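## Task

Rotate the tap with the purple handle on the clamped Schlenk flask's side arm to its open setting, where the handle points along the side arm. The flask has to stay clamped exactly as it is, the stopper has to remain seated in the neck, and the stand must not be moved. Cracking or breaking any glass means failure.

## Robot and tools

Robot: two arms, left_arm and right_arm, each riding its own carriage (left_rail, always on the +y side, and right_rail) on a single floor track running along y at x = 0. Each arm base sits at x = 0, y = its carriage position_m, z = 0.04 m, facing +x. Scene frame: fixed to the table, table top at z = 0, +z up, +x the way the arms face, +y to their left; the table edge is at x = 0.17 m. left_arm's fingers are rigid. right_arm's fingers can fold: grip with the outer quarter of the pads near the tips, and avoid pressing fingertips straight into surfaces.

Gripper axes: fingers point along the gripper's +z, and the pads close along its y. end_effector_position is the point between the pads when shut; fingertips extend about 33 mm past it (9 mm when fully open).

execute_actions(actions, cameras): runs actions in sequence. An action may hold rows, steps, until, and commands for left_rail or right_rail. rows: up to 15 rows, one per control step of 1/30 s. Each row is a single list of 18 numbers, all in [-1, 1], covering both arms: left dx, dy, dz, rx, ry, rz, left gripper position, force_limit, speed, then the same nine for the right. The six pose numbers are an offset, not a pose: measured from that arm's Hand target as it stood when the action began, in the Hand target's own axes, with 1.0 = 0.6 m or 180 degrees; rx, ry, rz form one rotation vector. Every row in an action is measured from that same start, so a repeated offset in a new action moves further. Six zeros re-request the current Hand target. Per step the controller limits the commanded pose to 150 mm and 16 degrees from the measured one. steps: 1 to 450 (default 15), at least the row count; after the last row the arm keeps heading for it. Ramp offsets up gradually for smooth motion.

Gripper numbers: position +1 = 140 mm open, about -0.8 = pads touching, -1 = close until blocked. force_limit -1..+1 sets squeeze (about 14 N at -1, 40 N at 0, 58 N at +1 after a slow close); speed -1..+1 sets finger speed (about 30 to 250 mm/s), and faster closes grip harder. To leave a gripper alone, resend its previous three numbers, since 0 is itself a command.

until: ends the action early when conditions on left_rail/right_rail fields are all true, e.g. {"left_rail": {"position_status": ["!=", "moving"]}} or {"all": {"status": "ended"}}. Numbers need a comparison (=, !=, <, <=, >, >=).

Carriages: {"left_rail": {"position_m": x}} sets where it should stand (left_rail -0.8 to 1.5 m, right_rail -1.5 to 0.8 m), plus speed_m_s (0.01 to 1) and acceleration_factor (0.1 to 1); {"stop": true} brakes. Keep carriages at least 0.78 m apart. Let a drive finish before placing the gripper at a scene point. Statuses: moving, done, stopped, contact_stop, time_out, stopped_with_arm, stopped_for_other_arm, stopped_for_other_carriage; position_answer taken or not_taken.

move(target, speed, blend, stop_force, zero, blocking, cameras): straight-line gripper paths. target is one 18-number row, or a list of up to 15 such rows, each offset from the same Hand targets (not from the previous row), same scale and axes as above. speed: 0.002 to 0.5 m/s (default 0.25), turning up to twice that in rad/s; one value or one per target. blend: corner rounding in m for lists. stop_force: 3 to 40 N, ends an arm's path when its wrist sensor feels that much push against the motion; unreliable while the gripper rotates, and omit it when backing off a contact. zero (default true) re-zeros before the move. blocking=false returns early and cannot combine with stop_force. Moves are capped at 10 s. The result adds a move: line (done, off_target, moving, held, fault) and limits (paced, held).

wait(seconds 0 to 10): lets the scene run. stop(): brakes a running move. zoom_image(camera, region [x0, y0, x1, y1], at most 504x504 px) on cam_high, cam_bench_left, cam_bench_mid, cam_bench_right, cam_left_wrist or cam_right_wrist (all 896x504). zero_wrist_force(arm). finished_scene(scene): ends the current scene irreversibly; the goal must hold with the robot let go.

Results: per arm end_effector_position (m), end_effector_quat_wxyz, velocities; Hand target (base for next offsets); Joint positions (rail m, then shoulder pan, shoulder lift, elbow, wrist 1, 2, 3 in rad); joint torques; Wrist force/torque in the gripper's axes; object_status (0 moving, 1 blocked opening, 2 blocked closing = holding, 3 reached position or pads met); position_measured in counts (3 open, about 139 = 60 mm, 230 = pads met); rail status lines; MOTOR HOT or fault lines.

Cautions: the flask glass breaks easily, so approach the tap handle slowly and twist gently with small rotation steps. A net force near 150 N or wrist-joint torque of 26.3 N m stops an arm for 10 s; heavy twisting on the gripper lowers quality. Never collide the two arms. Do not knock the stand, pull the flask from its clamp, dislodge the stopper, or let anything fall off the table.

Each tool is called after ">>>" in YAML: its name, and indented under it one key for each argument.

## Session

Scene 1 is done. Now scene 2: turn the tap until open (handle in line with the side arm).

>>> execute_actions:
  actions: []

Scene clock: 0.00 s.
left_arm: end_effector_position=(+0.3456, +0.6984, +0.5800) position_measured=3 object_status=3 end_effector_quat_wxyz=(+0.000, +1.000, +0.000, +0.000) | right_arm: end_effector_position=(+0.3456, -1.3351, +0.5800) position_measured=3 object_status=3 end_effector_quat_wxyz=(+0.000, +1.000, +0.000, +0.000)
Joint positions: left_arm=[0.671 -0.316 -1.725 0.971 -0.816 -1.571 2.826] | right_arm=[-1.362 -0.316 -1.725 0.971 -0.816 -1.571 2.826]
Joint velocities: within noise
Joint torques (N m): no reading
Wrist force (N): no reading
Wrist torque (N m): no reading
Wrist force, peak (N): no reading
Hand target: left_arm +0.3456, +0.6984, +0.5800; +0.000, +1.000, +0.000, +0.000 | right_arm +0.3456, -1.3351, +0.5800; +0.000, +1.000, +0.000, +0.000
Tool commands: left_gripper/position=+1.0 left_gripper/force_limit=+1.0 left_gripper/speed=+1.0 right_gripper/position=+1.0 right_gripper/force_limit=+1.0 right_gripper/speed=+1.0
left_rail: position_m=0.671 position_status=done
right_rail: position_m=-1.362 position_status=done
camera_calibration:
cam_left_wrist: T_world_to_cam=[[-0.0265538, -0.998538, -0.0470784, 0.750006], [-0.954746, 0.0113767, 0.297206, 0.165161], [-0.296236, 0.0528398, -0.953652, 0.761451], [0, 0, 0, 1]] pos_world=[0.403171, 0.706795, 0.712382]
cam_right_wrist: T_world_to_cam=[[-0.031272, -0.999466, 0.0094295, -1.31715], [-0.949091, 0.0326518, 0.313305, 0.202106], [-0.313446, 0.000848234, -0.949606, 0.80498], [0, 0, 0, 1]] pos_world=[0.402945, -1.32372, 0.713512]

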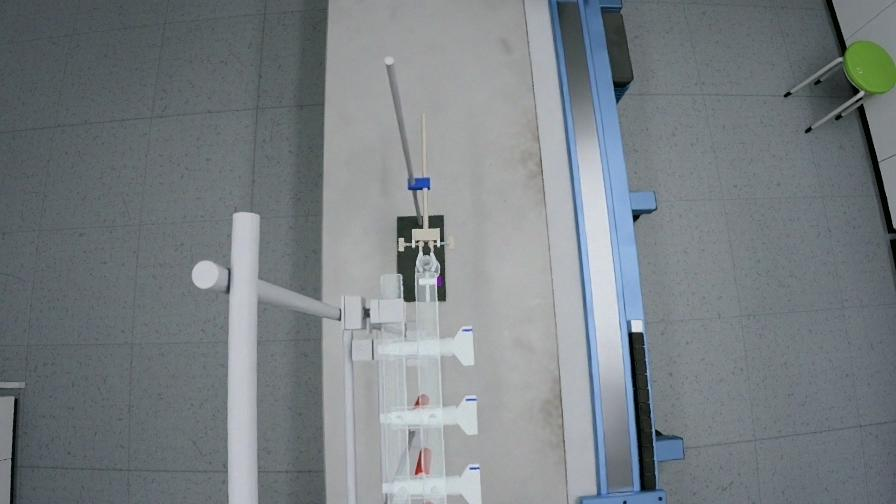

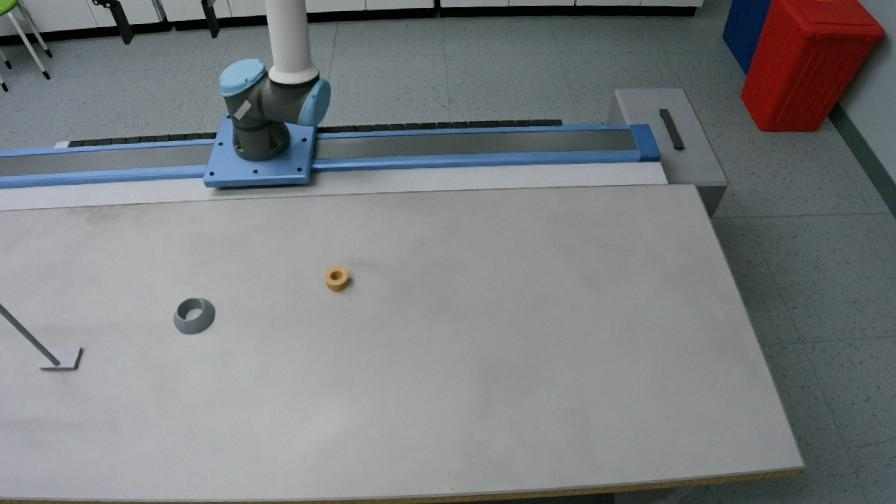

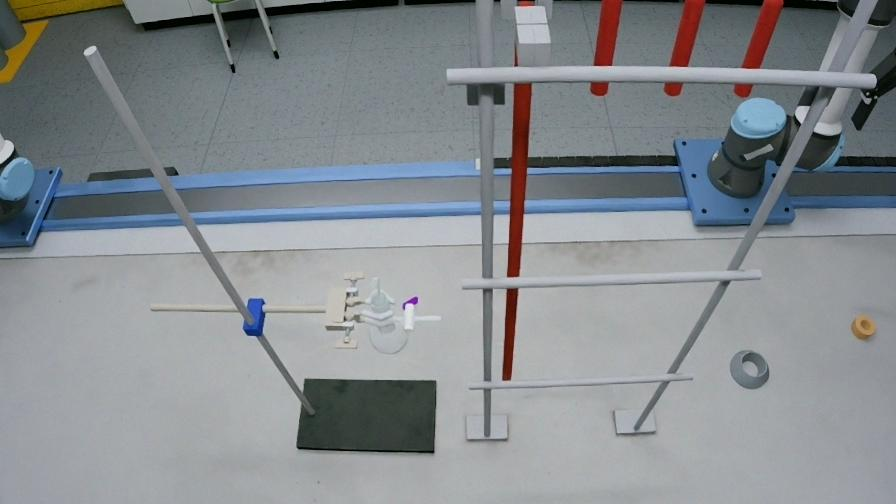

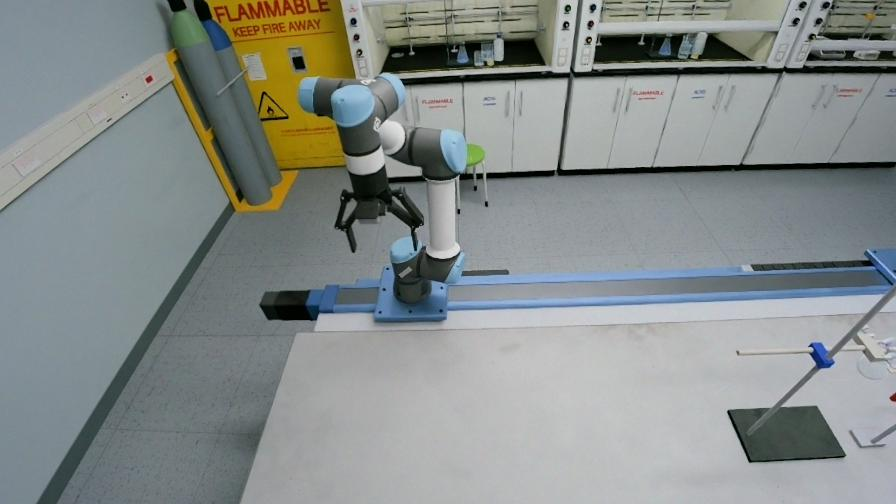

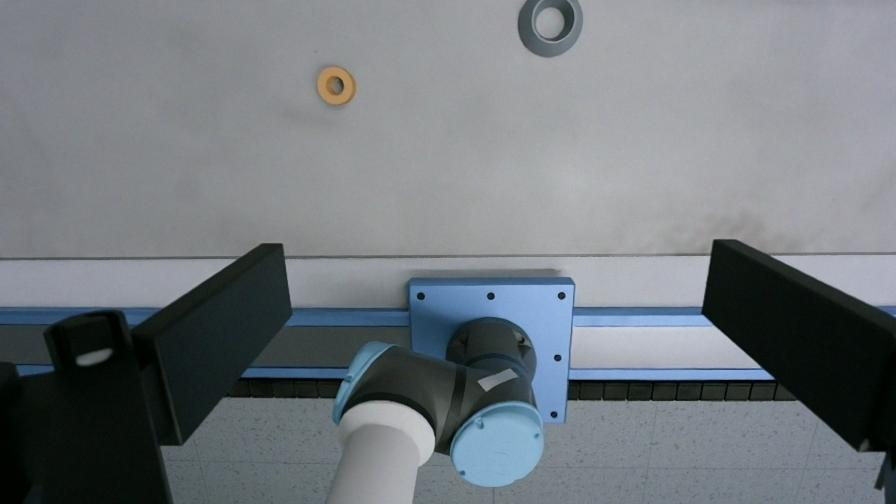

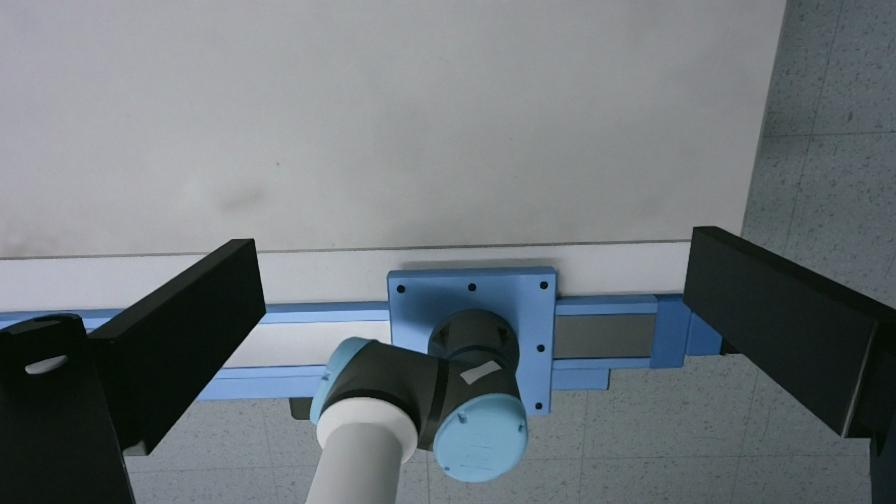

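>>> zoom_image:
  camera: "cam_bench_mid"
  region: [330, 250, 470, 370]

>>> zoom_image:
  camera: "cam_high"
  region: [380, 190, 500, 320]

>>> zoom_image:
  camera: "cam_bench_right"
  region: [776, 300, 896, 420]

Scaled by 3.600.

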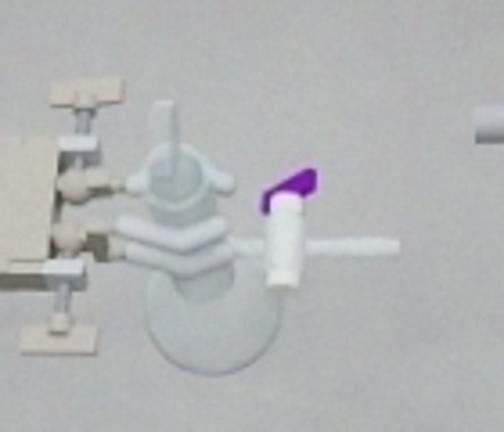

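Scaled by 3.877.

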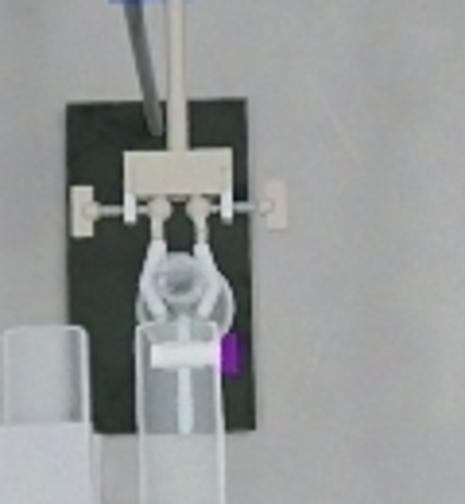

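Scaled by 4.200.

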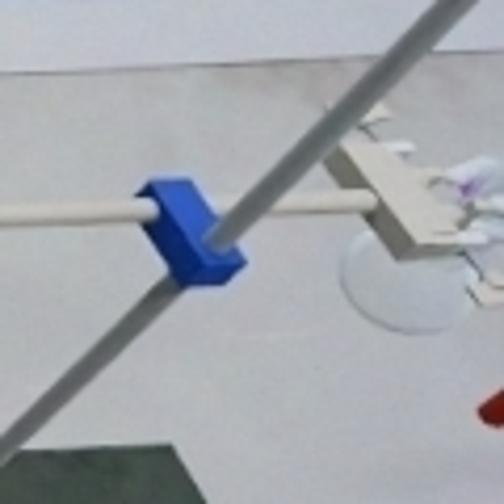

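>>> zoom_image:
  camera: "cam_bench_mid"
  region: [430, 0, 896, 460]

>>> zoom_image:
  camera: "cam_high"
  region: [320, 250, 574, 504]

Scaled by 1.082.

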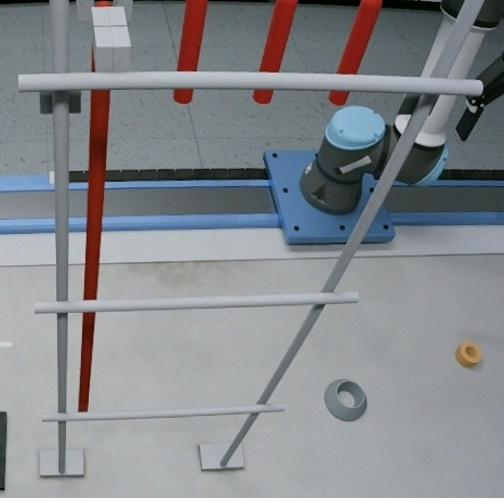

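Scaled by 1.984.

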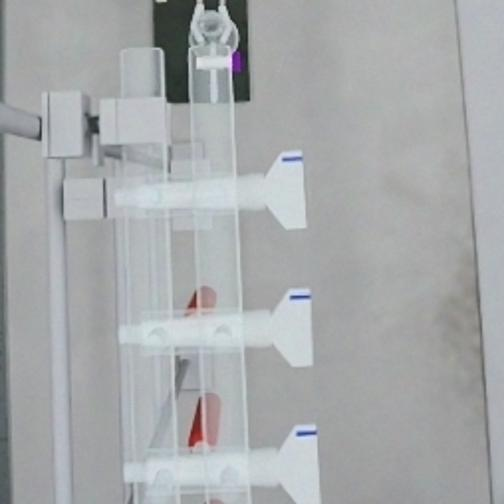

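>>> move:
  target: [0.0073,-0.4705,0.35,-0.2040,0.4670,-0.1860,-0.44,-1,0,0,0,0,0,0,0,1,1,1]
  speed: 0.35
  cameras: ["cam_left_wrist"]

Scene clock: 14.20 s.
left_arm: end_effector_position=(+0.3500, +0.9807, +0.3700) position_measured=185 object_status=3 end_effector_quat_wxyz=(+0.283, +0.658, +0.258, +0.648) | right_arm: end_effector_position=(+0.3456, -1.3351, +0.5800) position_measured=3 object_status=3 end_effector_quat_wxyz=(+0.000, +1.000, +0.000, +0.000)
Joint positions: left_arm=[0.671 1.026 -1.319 2.387 -4.209 -2.635 2.357] | right_arm=[-1.362 -0.316 -1.725 0.971 -0.816 -1.571 2.826]
Joint velocities: within noise
Joint torques (N m): left_arm=[-13.79 -16.53 -22.82 -3.64 1.55 -1.54] | right_arm=[0.35 -12.99 -16.89 -3.64 0.11 0.28]
Wrist force (N): left_arm=[4.1 -1.1 4.2] | right_arm=[-0.1 0.0 0.0]
Wrist torque (N m): left_arm=[-0.99 -0.16 -0.06] | right_arm=[0.01 0.02 0.01]
Wrist force, peak (N): left_arm=[4.2 -0.9 4.4] | right_arm=[0.1 -0.1 -0.7]
Hand target: left_arm +0.3500, +0.9807, +0.3700; +0.283, +0.658, +0.258, +0.648 | right_arm +0.3456, -1.3351, +0.5800; +0.000, +1.000, +0.000, +0.000
Off the commanded pose: left_arm 0.000 m, 0 deg | right_arm 0.000 m, 0 deg.
left_rail: position_m=0.671 position_status=done
right_rail: position_m=-1.362 position_status=done
move: done
camera_calibration:
cam_left_wrist: T_world_to_cam=[[0.0194607, -0.726119, 0.687294, 0.467138], [-0.322691, -0.655197, -0.683072, 1.02373], [0.946304, -0.208491, -0.247063, 0.107534], [0, 0, 0, 1]] pos_world=[0.219499, 1.03236, 0.404788]
Images, in order (width x height): cam_left_wrist 896x504.

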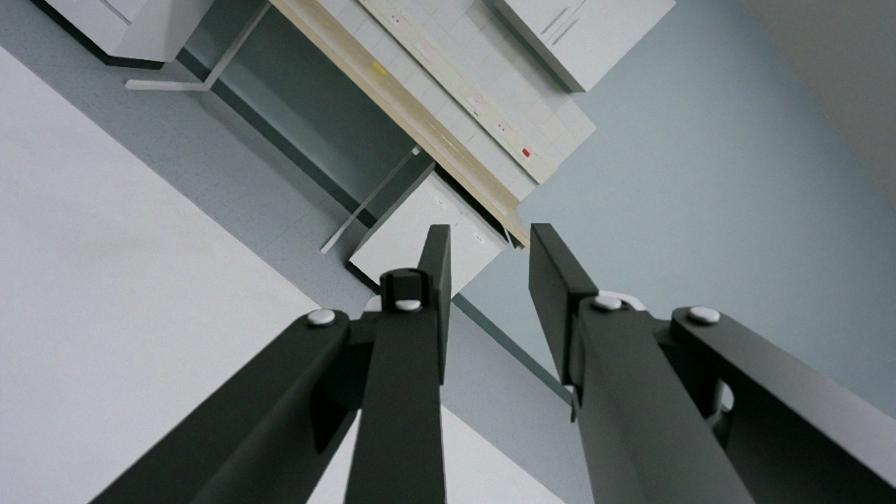

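>>> execute_actions:
  actions:
    - {"left_rail": {"position_m": -0.42, "speed_m_s": 0.6, "acceleration_factor": 0.4}, "steps": 200, "until": {"left_rail": {"position_status": ["!=", "moving"]}}}
  cameras: ["cam_left_wrist", "cam_bench_mid", "cam_high"]

Scene clock: 17.47 s.
left_arm: end_effector_position=(+0.3500, -0.1104, +0.3700) position_measured=185 object_status=3 end_effector_quat_wxyz=(+0.283, +0.658, +0.258, +0.648) end_effector_velocity=(+0.000, +0.000, +0.000) end_effector_angular_velocity=(+0.000, +0.000, +0.001) | right_arm: end_effector_position=(+0.3456, -1.3351, +0.5800) position_measured=3 object_status=3 end_effector_quat_wxyz=(+0.000, +1.000, +0.000, +0.000)
Joint positions: left_arm=[-0.42 1.026 -1.318 2.387 -4.21 -2.635 2.356] | right_arm=[-1.362 -0.316 -1.725 0.971 -0.816 -1.571 2.826]
Joint velocities: left_arm=[-0.001 0 0 0.001 -0.001 0.001 0] | right_arm=[within noise]
Joint torques (N m): left_arm=[-9.4 -17.78 -7.88 -1.79 -0.41 -1.77] | right_arm=[-0.03 -12.43 -15.66 -3.66 0.35 0.32]
Wrist force (N): left_arm=[3.8 -1.1 4.3] | right_arm=[-0.2 0.0 -0.1]
Wrist torque (N m): left_arm=[-0.99 -0.09 -0.05] | right_arm=[0.00 0.04 0.00]
Wrist force, peak (N): left_arm=[4.9 -1.8 4.4] | right_arm=[0.1 -0.2 -0.6]
Hand target: left_arm +0.3500, -0.1104, +0.3700; +0.283, +0.658, +0.258, +0.648 | right_arm +0.3456, -1.3351, +0.5800; +0.000, +1.000, +0.000, +0.000
Tool commands: left_gripper/position=-0.44 left_gripper/force_limit=-1.0 left_gripper/speed=+0.0 right_gripper/position=+1.0 right_gripper/force_limit=+1.0 right_gripper/speed=+1.0
Off the commanded pose: left_arm 0.000 m, 0 deg | right_arm 0.000 m, 0 deg.
left_rail: position_m=-0.420 speed_m_s=0.60 position_status=done
right_rail: position_m=-1.362 position_status=done
camera_calibration:
cam_left_wrist: T_world_to_cam=[[0.0193591, -0.726114, 0.687302, -0.325072], [-0.322578, -0.655205, -0.683118, 0.308846], [0.946345, -0.208484, -0.246913, -0.120019], [0, 0, 0, 1]] pos_world=[0.219499, -0.0587041, 0.404767]
Images, in order (width x height): cam_high 896x504, cam_bench_mid 896x504, cam_left_wrist 896x504.

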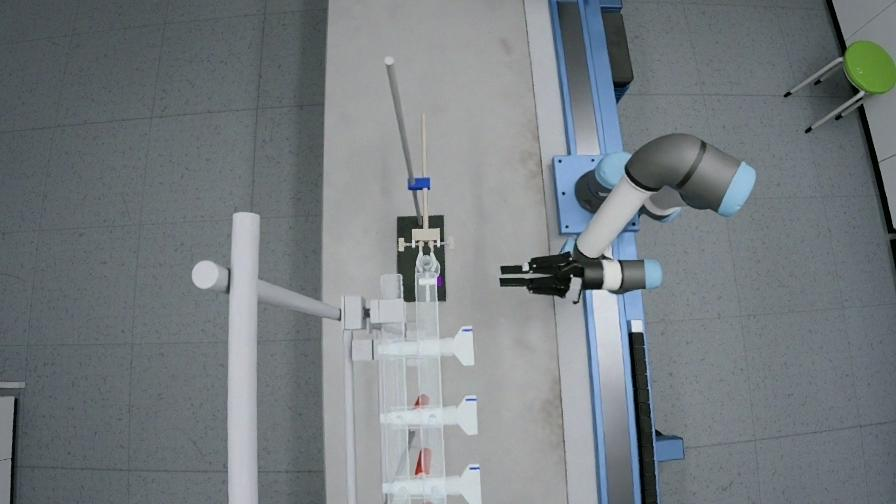

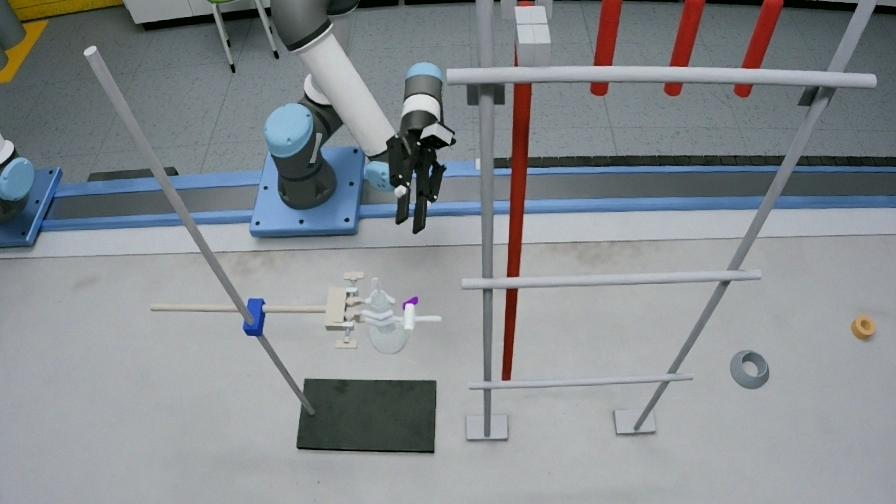

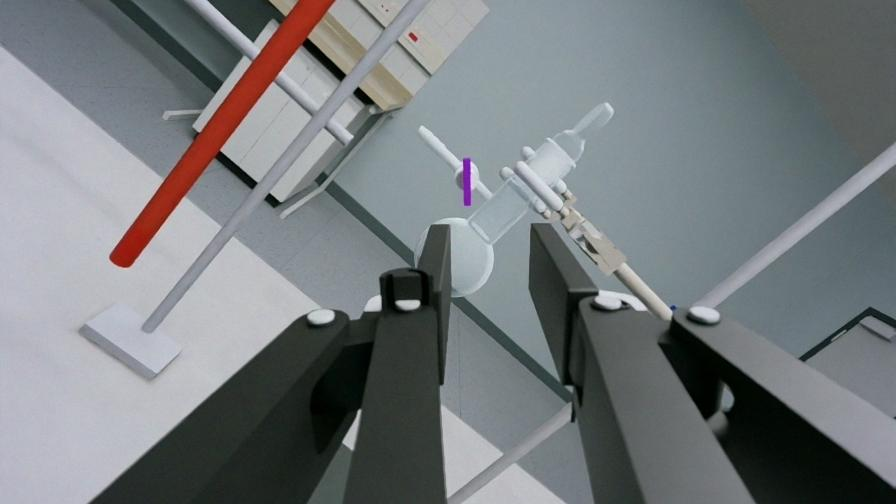

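>>> zoom_image:
  camera: "cam_left_wrist"
  region: [397, 110, 537, 250]

>>> zoom_image:
  camera: "cam_left_wrist"
  region: [427, 140, 507, 220]

Scaled by 3.600.

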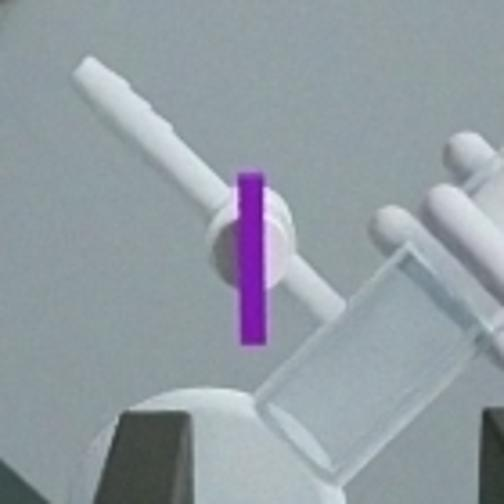

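Scaled by 6.300.

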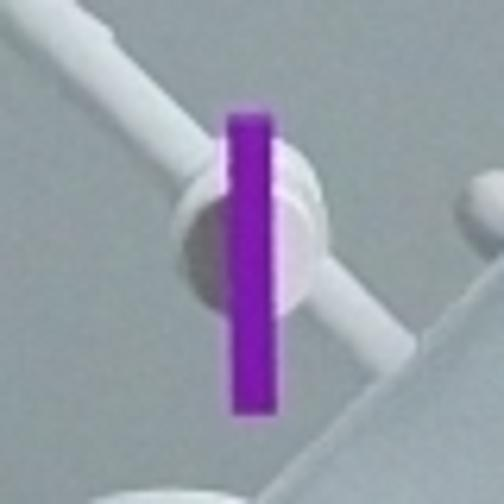

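>>> zoom_image:
  camera: "cam_left_wrist"
  region: [440, 155, 495, 210]

Scaled by 9.164.

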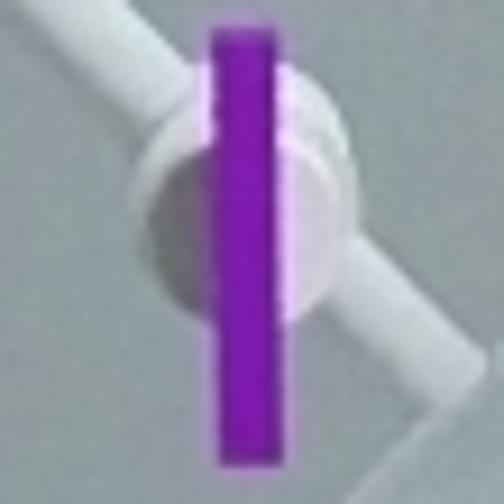

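>>> move:
  target: [0.0158,-0.0153,0.1,0,0,0,-0.44,-1,-1,0,0,0,0,0,0,1,1,1]
  speed: 0.12
  cameras: ["cam_left_wrist"]

>>> zoom_image:
  camera: "cam_left_wrist"
  region: [430, 150, 550, 270]

Scene clock: 22.70 s.
left_arm: end_effector_position=(+0.4103, -0.0996, +0.3702) position_measured=185 object_status=3 end_effector_quat_wxyz=(+0.283, +0.658, +0.258, +0.648) | right_arm: end_effector_position=(+0.3456, -1.3351, +0.5800) position_measured=3 object_status=3 end_effector_quat_wxyz=(+0.000, +1.000, +0.000, +0.000)
Joint positions: left_arm=[-0.42 0.886 -1.278 2.321 -4.185 -2.495 2.356] | right_arm=[-1.362 -0.316 -1.725 0.971 -0.816 -1.571 2.826]
Joint velocities: within noise
Joint torques (N m): left_arm=[-13.36 -16.69 -22.58 0.33 1.4 -1.09] | right_arm=[0.97 -13.33 -14.35 -3.76 0.12 0.19]
Wrist force (N): left_arm=[4.0 -0.8 4.4] | right_arm=[0.2 0.0 -0.5]
Wrist torque (N m): left_arm=[-0.94 -0.14 -0.05] | right_arm=[0.00 -0.05 0.00]
Wrist force, peak (N): left_arm=[4.1 -0.9 5.3] | right_arm=[0.2 0.1 -0.6]
Hand target: left_arm +0.4104, -0.0996, +0.3702; +0.283, +0.658, +0.258, +0.648 | right_arm +0.3456, -1.3351, +0.5800; +0.000, +1.000, +0.000, +0.000
Off the commanded pose: left_arm 0.000 m, 0 deg | right_arm 0.000 m, 0 deg.
left_rail: position_m=-0.420 speed_m_s=0.60 position_status=done
right_rail: position_m=-1.362 position_status=done
move: done
camera_calibration:
cam_left_wrist: T_world_to_cam=[[0.0193738, -0.726086, 0.687331, -0.318538], [-0.322582, -0.655235, -0.683088, 0.335525], [0.946343, -0.208487, -0.246917, -0.17483], [0, 0, 0, 1]] pos_world=[0.279855, -0.0478886, 0.404965]
Images, in order (width x height): cam_left_wrist 896x504.

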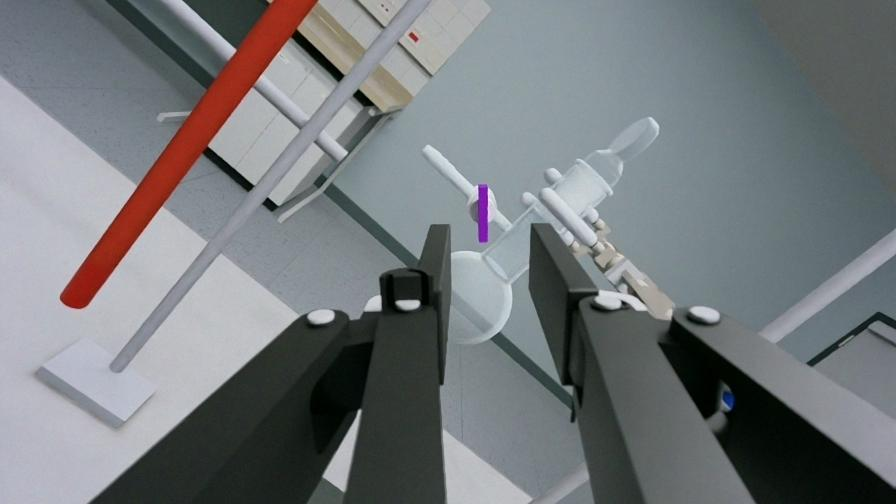

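Scaled by 4.200.

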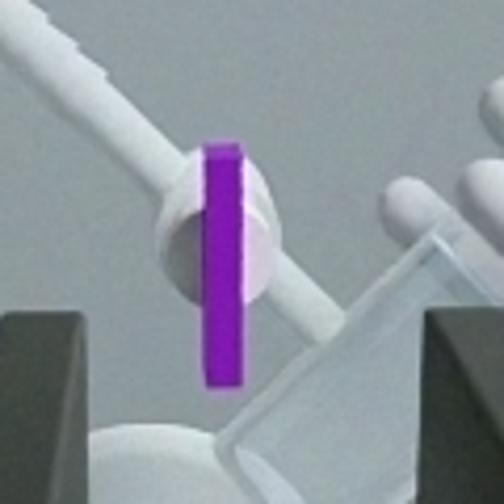

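>>> move:
  target: [-0.0053,0,0.08,0,0,0,-0.44,-1,-1,0,0,0,0,0,0,1,1,1]
  speed: 0.12
  cameras: ["cam_left_wrist"]

>>> zoom_image:
  camera: "cam_left_wrist"
  region: [430, 170, 550, 290]

Scene clock: 25.47 s.
left_arm: end_effector_position=(+0.4582, -0.1037, +0.3680) position_measured=185 object_status=3 end_effector_quat_wxyz=(+0.283, +0.658, +0.258, +0.648) | right_arm: end_effector_position=(+0.3456, -1.3351, +0.5800) position_measured=3 object_status=3 end_effector_quat_wxyz=(+0.000, +1.000, +0.000, +0.000)
Joint positions: left_arm=[-0.42 0.769 -1.249 2.285 -4.177 -2.378 2.356] | right_arm=[-1.362 -0.316 -1.725 0.971 -0.816 -1.571 2.826]
Joint velocities: within noise
Joint torques (N m): left_arm=[-14.69 -19.83 -23.26 0.13 1.74 -1.54] | right_arm=[1.19 -13.11 -15.21 -3.75 0.09 0.28]
Wrist force (N): left_arm=[4.1 -1.0 3.8] | right_arm=[0.0 -0.1 -0.1]
Wrist torque (N m): left_arm=[-0.97 -0.16 -0.05] | right_arm=[-0.01 -0.01 0.01]
Wrist force, peak (N): left_arm=[3.9 -0.7 4.9] | right_arm=[0.0 0.0 -0.7]
Hand target: left_arm +0.4583, -0.1037, +0.3680; +0.283, +0.658, +0.258, +0.648 | right_arm +0.3456, -1.3351, +0.5800; +0.000, +1.000, +0.000, +0.000
Off the commanded pose: left_arm 0.000 m, 0 deg | right_arm 0.000 m, 0 deg.
left_rail: position_m=-0.420 speed_m_s=0.60 position_status=done
right_rail: position_m=-1.362 position_status=done
move: done
camera_calibration:
cam_left_wrist: T_world_to_cam=[[0.0193707, -0.726132, 0.687282, -0.320852], [-0.322585, -0.655187, -0.683132, 0.346801], [0.946342, -0.208474, -0.246931, -0.221546], [0, 0, 0, 1]] pos_world=[0.327747, -0.0519479, 0.40272]
Images, in order (width x height): cam_left_wrist 896x504.

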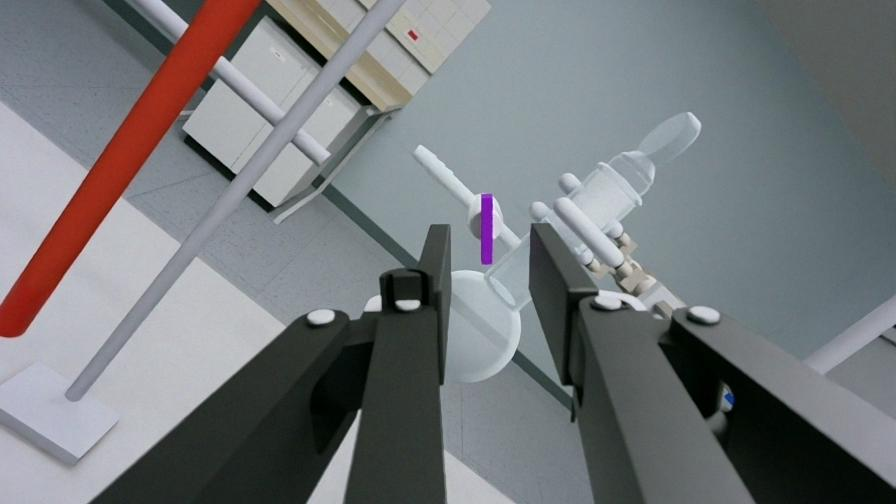

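Scaled by 4.200.

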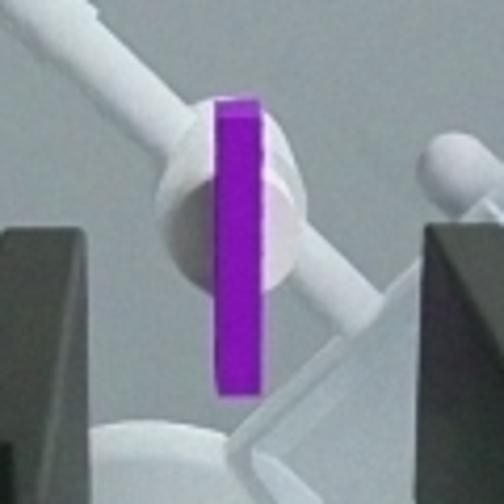

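>>> move:
  target: [0,0,0.05,0,0,0,-0.44,-1,-1,0,0,0,0,0,0,1,1,1]
  speed: 0.1
  cameras: ["cam_left_wrist"]

>>> zoom_image:
  camera: "cam_left_wrist"
  region: [430, 180, 550, 300]

Scene clock: 28.57 s.
left_arm: end_effector_position=(+0.4882, -0.1048, +0.3680) position_measured=185 object_status=3 end_effector_quat_wxyz=(+0.283, +0.658, +0.258, +0.648) | right_arm: end_effector_position=(+0.3456, -1.3351, +0.5800) position_measured=3 object_status=3 end_effector_quat_wxyz=(+0.000, +1.000, +0.000, +0.000)
Joint positions: left_arm=[-0.42 0.708 -1.228 2.25 -4.163 -2.317 2.356] | right_arm=[-1.362 -0.316 -1.725 0.971 -0.816 -1.571 2.826]
Joint velocities: within noise
Joint torques (N m): left_arm=[-14.24 -22.37 -20.44 0.13 1.59 -1.61] | right_arm=[1.44 -12.86 -15.05 -3.74 0.04 0.15]
Wrist force (N): left_arm=[4.1 -0.7 4.3] | right_arm=[0.0 -0.2 -0.4]
Wrist torque (N m): left_arm=[-0.91 -0.15 -0.05] | right_arm=[-0.03 0.00 0.00]
Wrist force, peak (N): left_arm=[4.2 -0.7 4.6] | right_arm=[0.1 0.1 -0.6]
Hand target: left_arm +0.4883, -0.1048, +0.3680; +0.283, +0.658, +0.258, +0.648 | right_arm +0.3456, -1.3351, +0.5800; +0.000, +1.000, +0.000, +0.000
Off the commanded pose: left_arm 0.000 m, 0 deg | right_arm 0.000 m, 0 deg.
left_rail: position_m=-0.420 speed_m_s=0.60 position_status=done
right_rail: position_m=-1.362 position_status=done
move: done
camera_calibration:
cam_left_wrist: T_world_to_cam=[[0.019373, -0.726096, 0.68732, -0.322274], [-0.322582, -0.655224, -0.683097, 0.355679], [0.946343, -0.208484, -0.246919, -0.250115], [0, 0, 0, 1]] pos_world=[0.357674, -0.053097, 0.402711]
Images, in order (width x height): cam_left_wrist 896x504.

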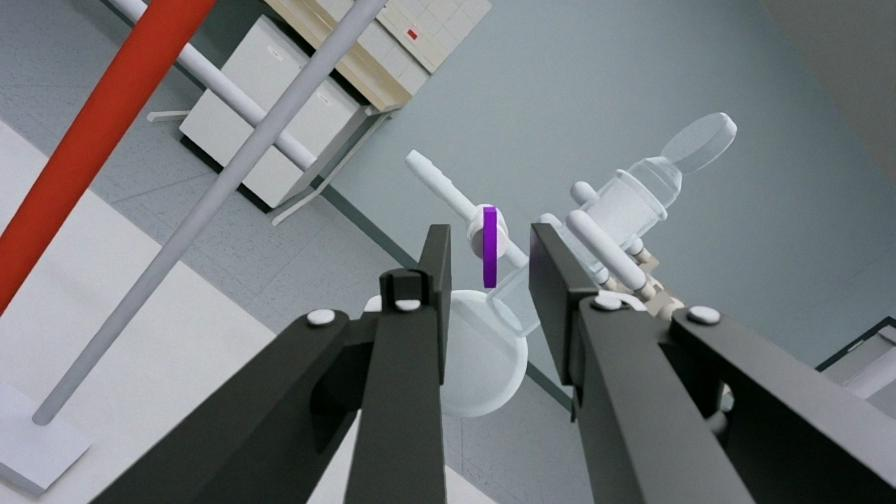

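Scaled by 4.200.

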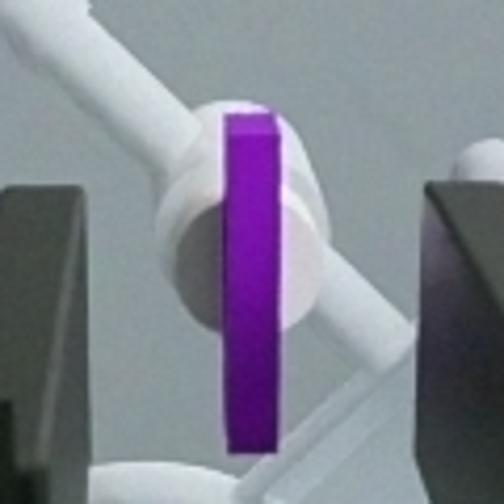

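>>> move:
  target: [0.0003,0.0004,0.0205,0,0,0,-0.44,-1,-1,0,0,0,0,0,0,1,1,1]
  speed: 0.05
  cameras: ["cam_left_wrist"]

>>> zoom_image:
  camera: "cam_left_wrist"
  region: [430, 190, 550, 310]

Scene clock: 32.10 s.
left_arm: end_effector_position=(+0.5005, -0.1053, +0.3682) position_measured=185 object_status=3 end_effector_quat_wxyz=(+0.283, +0.658, +0.258, +0.648) | right_arm: end_effector_position=(+0.3456, -1.3351, +0.5800) position_measured=3 object_status=3 end_effector_quat_wxyz=(+0.000, +1.000, +0.000, +0.000)
Joint positions: left_arm=[-0.42 0.684 -1.22 2.234 -4.156 -2.293 2.356] | right_arm=[-1.362 -0.316 -1.725 0.971 -0.816 -1.571 2.826]
Joint velocities: within noise
Joint torques (N m): left_arm=[-14.01 -19.91 -25.24 0.03 1.44 -0.38] | right_arm=[2.12 -13.16 -15.45 -3.54 0.22 0.32]
Wrist force (N): left_arm=[3.8 -0.8 4.2] | right_arm=[0.1 0.2 0.0]
Wrist torque (N m): left_arm=[-0.92 -0.12 -0.05] | right_arm=[0.04 -0.04 0.00]
Wrist force, peak (N): left_arm=[4.2 -0.7 4.4] | right_arm=[-0.1 0.2 -0.6]
Hand target: left_arm +0.5006, -0.1053, +0.3683; +0.283, +0.658, +0.258, +0.648 | right_arm +0.3456, -1.3351, +0.5800; +0.000, +1.000, +0.000, +0.000
Off the commanded pose: left_arm 0.000 m, 0 deg | right_arm 0.000 m, 0 deg.
left_rail: position_m=-0.420 speed_m_s=0.60 position_status=done
right_rail: position_m=-1.362 position_status=done
move: done
camera_calibration:
cam_left_wrist: T_world_to_cam=[[0.019375, -0.726099, 0.687318, -0.323084], [-0.322581, -0.655223, -0.6831, 0.35952], [0.946344, -0.20848, -0.24692, -0.261806], [0, 0, 0, 1]] pos_world=[0.369992, -0.0536069, 0.403004]
Images, in order (width x height): cam_left_wrist 896x504.

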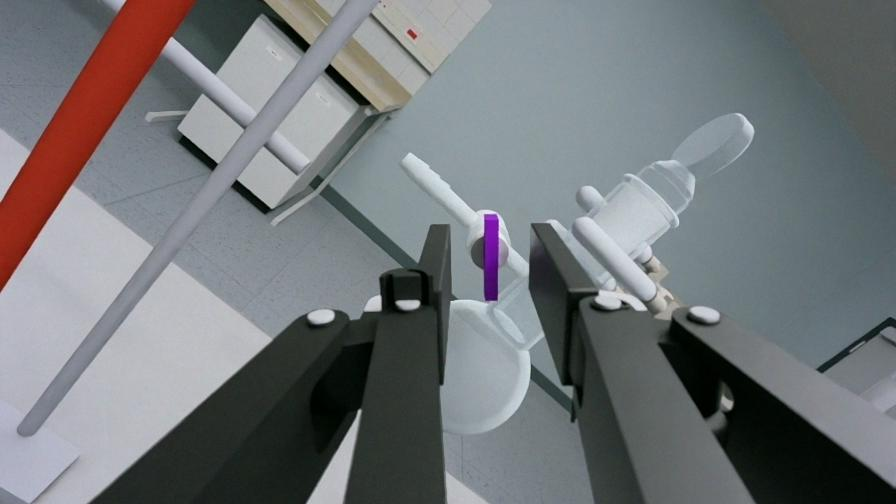

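Scaled by 4.200.

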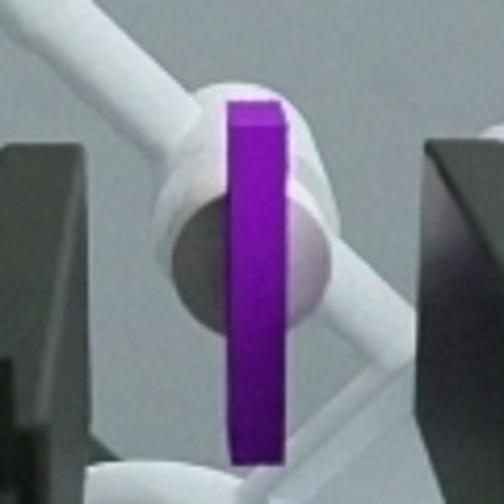

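>>> move:
  target: [0,0,0.005,0,0,0,-0.69,-1,-1,0,0,0,0,0,0,1,1,1]
  speed: 0.03
  cameras: ["cam_left_wrist"]

>>> zoom_image:
  camera: "cam_left_wrist"
  region: [440, 205, 540, 305]

Scene clock: 38.63 s.
left_arm: end_effector_position=(+0.5036, -0.1054, +0.3683) position_measured=215 object_status=0 end_effector_quat_wxyz=(+0.283, +0.658, +0.258, +0.648) | right_arm: end_effector_position=(+0.3456, -1.3351, +0.5800) position_measured=3 object_status=3 end_effector_quat_wxyz=(+0.000, +1.000, +0.000, +0.000)
Joint positions: left_arm=[-0.42 0.678 -1.217 2.23 -4.154 -2.287 2.356] | right_arm=[-1.362 -0.316 -1.725 0.971 -0.816 -1.571 2.826]
Joint velocities: within noise
Joint torques (N m): left_arm=[-14.58 -21.29 -24.48 0.01 1.43 -0.04] | right_arm=[1.44 -14.44 -15.61 -3.59 0.21 0.21]
Wrist force (N): left_arm=[4.1 -0.8 4.2] | right_arm=[0.1 0.3 -0.2]
Wrist torque (N m): left_arm=[-0.92 -0.17 -0.05] | right_arm=[0.07 -0.03 0.00]
Wrist force, peak (N): left_arm=[4.3 -0.6 4.5] | right_arm=[-0.1 0.2 -0.7]
Hand target: left_arm +0.5036, -0.1054, +0.3683; +0.283, +0.658, +0.258, +0.648 | right_arm +0.3456, -1.3351, +0.5800; +0.000, +1.000, +0.000, +0.000
Off the commanded pose: left_arm 0.000 m, 0 deg | right_arm 0.000 m, 0 deg.
left_rail: position_m=-0.420 speed_m_s=0.60 position_status=done
right_rail: position_m=-1.362 position_status=done
move: done
camera_calibration:
cam_left_wrist: T_world_to_cam=[[0.0193787, -0.726099, 0.687317, -0.323232], [-0.322577, -0.655224, -0.6831, 0.360442], [0.946345, -0.208475, -0.24692, -0.264755], [0, 0, 0, 1]] pos_world=[0.373083, -0.0537231, 0.403008]
Images, in order (width x height): cam_left_wrist 896x504.

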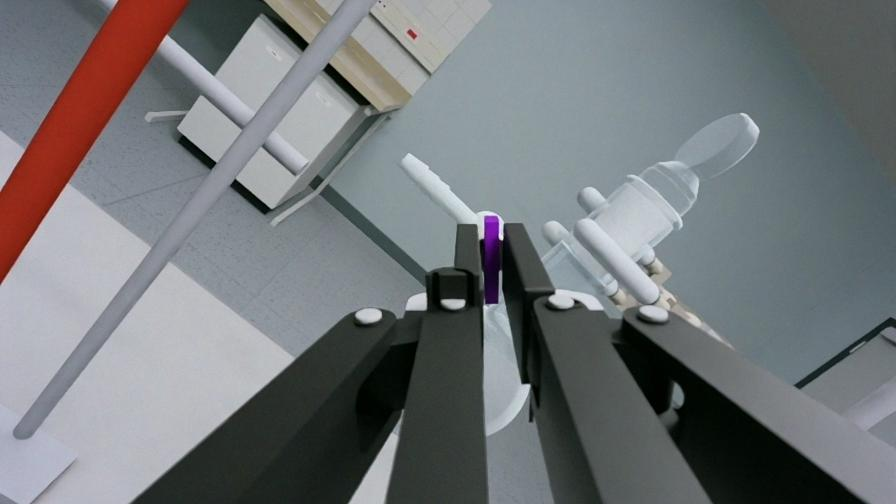

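Scaled by 5.040.

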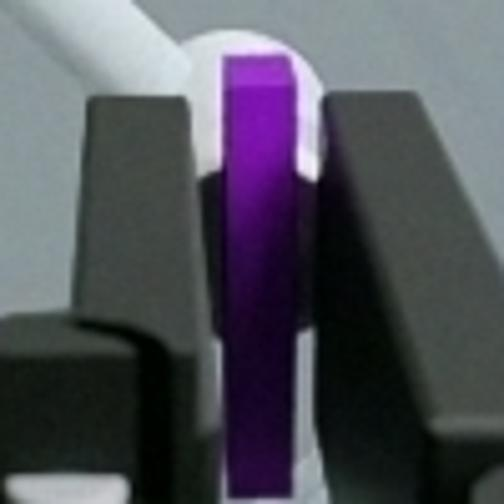

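>>> zero_wrist_force:
  arm: "left_arm"

>>> execute_actions:
  actions:
    - {"rows": [[0,0,0,0,0,0,-1,-1,-1,0,0,0,0,0,0,1,1,1]], "steps": 45}
  cameras: ["cam_left_wrist"]

Wrist force sensor zeroed.

Scene clock: 41.30 s.
left_arm: end_effector_position=(+0.5036, -0.1054, +0.3683) position_measured=223 object_status=2 end_effector_quat_wxyz=(+0.283, +0.658, +0.258, +0.648) | right_arm: end_effector_position=(+0.3456, -1.3351, +0.5800) position_measured=3 object_status=3 end_effector_quat_wxyz=(+0.000, +1.000, +0.000, +0.000)
Joint positions: left_arm=[-0.42 0.678 -1.217 2.23 -4.154 -2.287 2.356] | right_arm=[-1.362 -0.316 -1.725 0.971 -0.816 -1.571 2.826]
Joint velocities: within noise
Joint torques (N m): left_arm=[-6.68 -21.73 -18.91 -0.58 -0.6 0.1] | right_arm=[1.81 -14.52 -16.09 -3.77 0.16 0.25]
Wrist force (N, zeroed by zero_wrist_force on left_arm): left_arm=[0.5 1.6 0.1] | right_arm=[0.2 -0.3 -0.4]
Wrist torque (N m, zeroed by zero_wrist_force on left_arm): left_arm=[0.05 0.01 -0.05] | right_arm=[-0.05 -0.05 0.00]
Wrist force, peak (N, zeroed by zero_wrist_force on left_arm): left_arm=[0.8 1.8 0.4] | right_arm=[0.2 0.0 -0.6]
Hand target: left_arm +0.5036, -0.1054, +0.3683; +0.283, +0.658, +0.258, +0.648 | right_arm +0.3456, -1.3351, +0.5800; +0.000, +1.000, +0.000, +0.000
Off the commanded pose: left_arm 0.000 m, 0 deg | right_arm 0.000 m, 0 deg.
left_rail: position_m=-0.420 speed_m_s=0.60 position_status=done
right_rail: position_m=-1.362 position_status=done
camera_calibration:
cam_left_wrist: T_world_to_cam=[[0.0193766, -0.726101, 0.687315, -0.323234], [-0.322574, -0.655222, -0.683103, 0.360449], [0.946346, -0.208474, -0.246918, -0.264779], [0, 0, 0, 1]] pos_world=[0.373107, -0.0537264, 0.403009]
Images, in order (width x height): cam_left_wrist 896x504.

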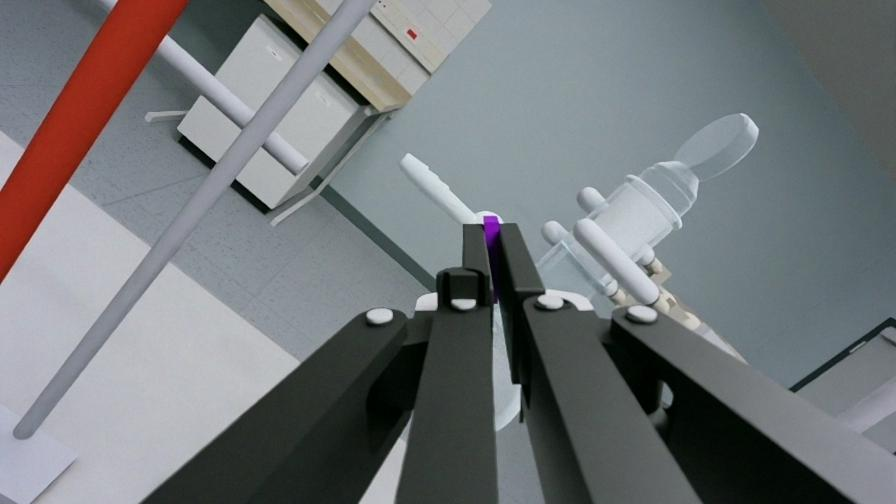

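>>> move:
  target: [0,0,0,0,0,-0.0278,-1,-1,-1,0,0,0,0,0,0,1,1,1]
  speed: 0.08
  cameras: ["cam_left_wrist"]

Scene clock: 43.33 s.
left_arm: end_effector_position=(+0.5036, -0.1055, +0.3683) position_measured=223 object_status=2 end_effector_quat_wxyz=(+0.311, +0.646, +0.286, +0.635) | right_arm: end_effector_position=(+0.3456, -1.3351, +0.5800) position_measured=3 object_status=3 end_effector_quat_wxyz=(+0.000, +1.000, +0.000, +0.000)
Joint positions: left_arm=[-0.42 0.678 -1.217 2.23 -4.154 -2.287 2.269] | right_arm=[-1.362 -0.316 -1.725 0.971 -0.816 -1.571 2.826]
Joint velocities: within noise
Joint torques (N m): left_arm=[2.19 -21.79 -7.42 -4.13 -0.31 -1.76] | right_arm=[2.5 -13.95 -16.09 -3.52 0.15 0.19]
Wrist force (N, zeroed by zero_wrist_force on left_arm): left_arm=[-1.5 1.2 0.3] | right_arm=[0.0 0.0 -0.3]
Wrist torque (N m, zeroed by zero_wrist_force on left_arm): left_arm=[0.05 -0.03 0.05] | right_arm=[0.01 -0.01 0.00]
Wrist force, peak (N, zeroed by zero_wrist_force on left_arm): left_arm=[-1.2 1.8 0.5] | right_arm=[0.2 -0.4 -0.5]
Hand target: left_arm +0.5036, -0.1054, +0.3683; +0.311, +0.646, +0.287, +0.635 | right_arm +0.3456, -1.3351, +0.5800; +0.000, +1.000, +0.000, +0.000
Off the commanded pose: left_arm 0.000 m, 0 deg | right_arm 0.000 m, 0 deg.
left_rail: position_m=-0.420 speed_m_s=0.60 position_status=done
right_rail: position_m=-1.362 position_status=done
move: done
camera_calibration:
cam_left_wrist: T_world_to_cam=[[0.0216971, -0.663671, 0.74771, -0.340135], [-0.324718, -0.712017, -0.622567, 0.333276], [0.945562, -0.229287, -0.230955, -0.272428], [0, 0, 0, 1]] pos_world=[0.373198, -0.0509036, 0.39889]
Images, in order (width x height): cam_left_wrist 896x504.

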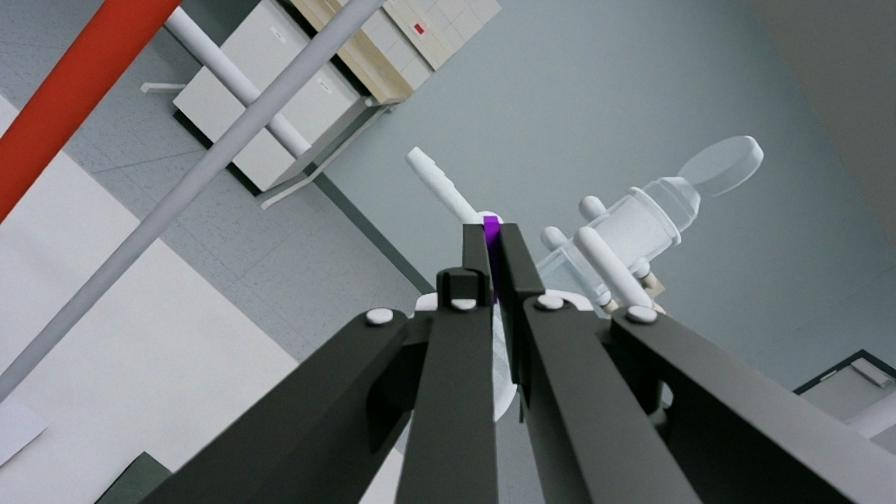

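>>> execute_actions:
  actions: []
  cameras: ["cam_left_wrist", "cam_bench_mid"]

Scene clock: 44.50 s.
left_arm: end_effector_position=(+0.5036, -0.1054, +0.3683) position_measured=223 object_status=2 end_effector_quat_wxyz=(+0.311, +0.646, +0.287, +0.635) | right_arm: end_effector_position=(+0.3456, -1.3351, +0.5800) position_measured=3 object_status=3 end_effector_quat_wxyz=(+0.000, +1.000, +0.000, +0.000)
Joint positions: left_arm=[-0.42 0.678 -1.217 2.23 -4.154 -2.287 2.269] | right_arm=[-1.362 -0.316 -1.725 0.971 -0.816 -1.571 2.826]
Joint velocities: within noise
Joint torques (N m): left_arm=[7.11 -21.42 -6 -3.56 0.93 -1.87] | right_arm=[1.6 -14.15 -16.77 -3.63 0.24 0.39]
Wrist force (N, zeroed by zero_wrist_force on left_arm): left_arm=[-0.9 1.7 0.2] | right_arm=[0.0 0.0 -0.1]
Wrist torque (N m, zeroed by zero_wrist_force on left_arm): left_arm=[0.05 -0.07 0.04] | right_arm=[0.00 -0.01 0.00]
Wrist force, peak (N, zeroed by zero_wrist_force on left_arm): left_arm=[-1.2 1.9 0.5] | right_arm=[-0.2 0.3 -0.5]
Hand target: left_arm +0.5036, -0.1054, +0.3683; +0.311, +0.646, +0.287, +0.635 | right_arm +0.3456, -1.3351, +0.5800; +0.000, +1.000, +0.000, +0.000
Tool commands: left_gripper/position=-1.0 left_gripper/force_limit=-1.0 left_gripper/speed=-1.0 right_gripper/position=+1.0 right_gripper/force_limit=+1.0 right_gripper/speed=+1.0
Off the commanded pose: left_arm 0.000 m, 0 deg | right_arm 0.000 m, 0 deg.
left_rail: position_m=-0.420 speed_m_s=0.60 position_status=done
right_rail: position_m=-1.362 position_status=done
camera_calibration:
cam_left_wrist: T_world_to_cam=[[0.021766, -0.66344, 0.747913, -0.340154], [-0.324776, -0.712209, -0.622317, 0.333156], [0.945541, -0.229359, -0.230971, -0.272448], [0, 0, 0, 1]] pos_world=[0.373215, -0.050883, 0.398806]
Images, in order (width x height): cam_bench_mid 896x504, cam_left_wrist 896x504.

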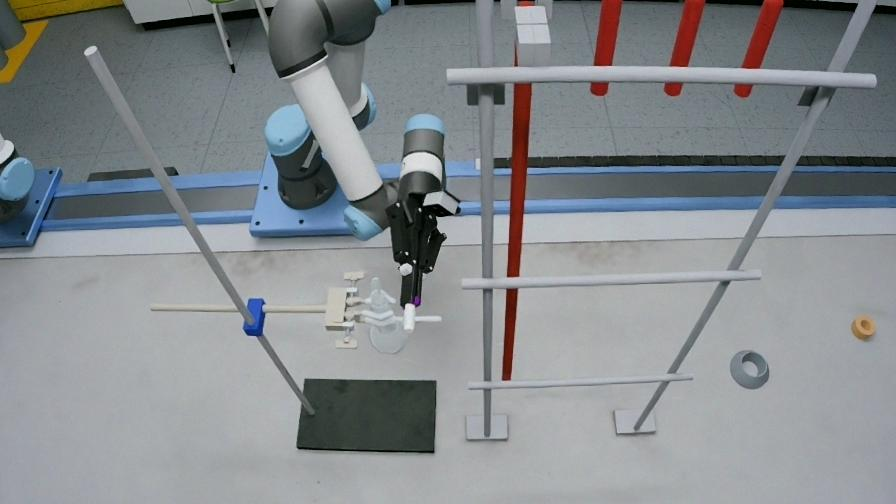

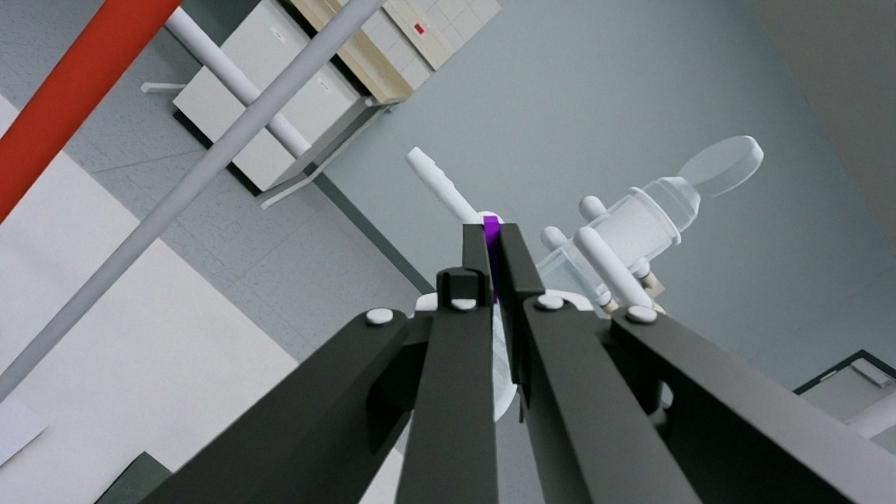

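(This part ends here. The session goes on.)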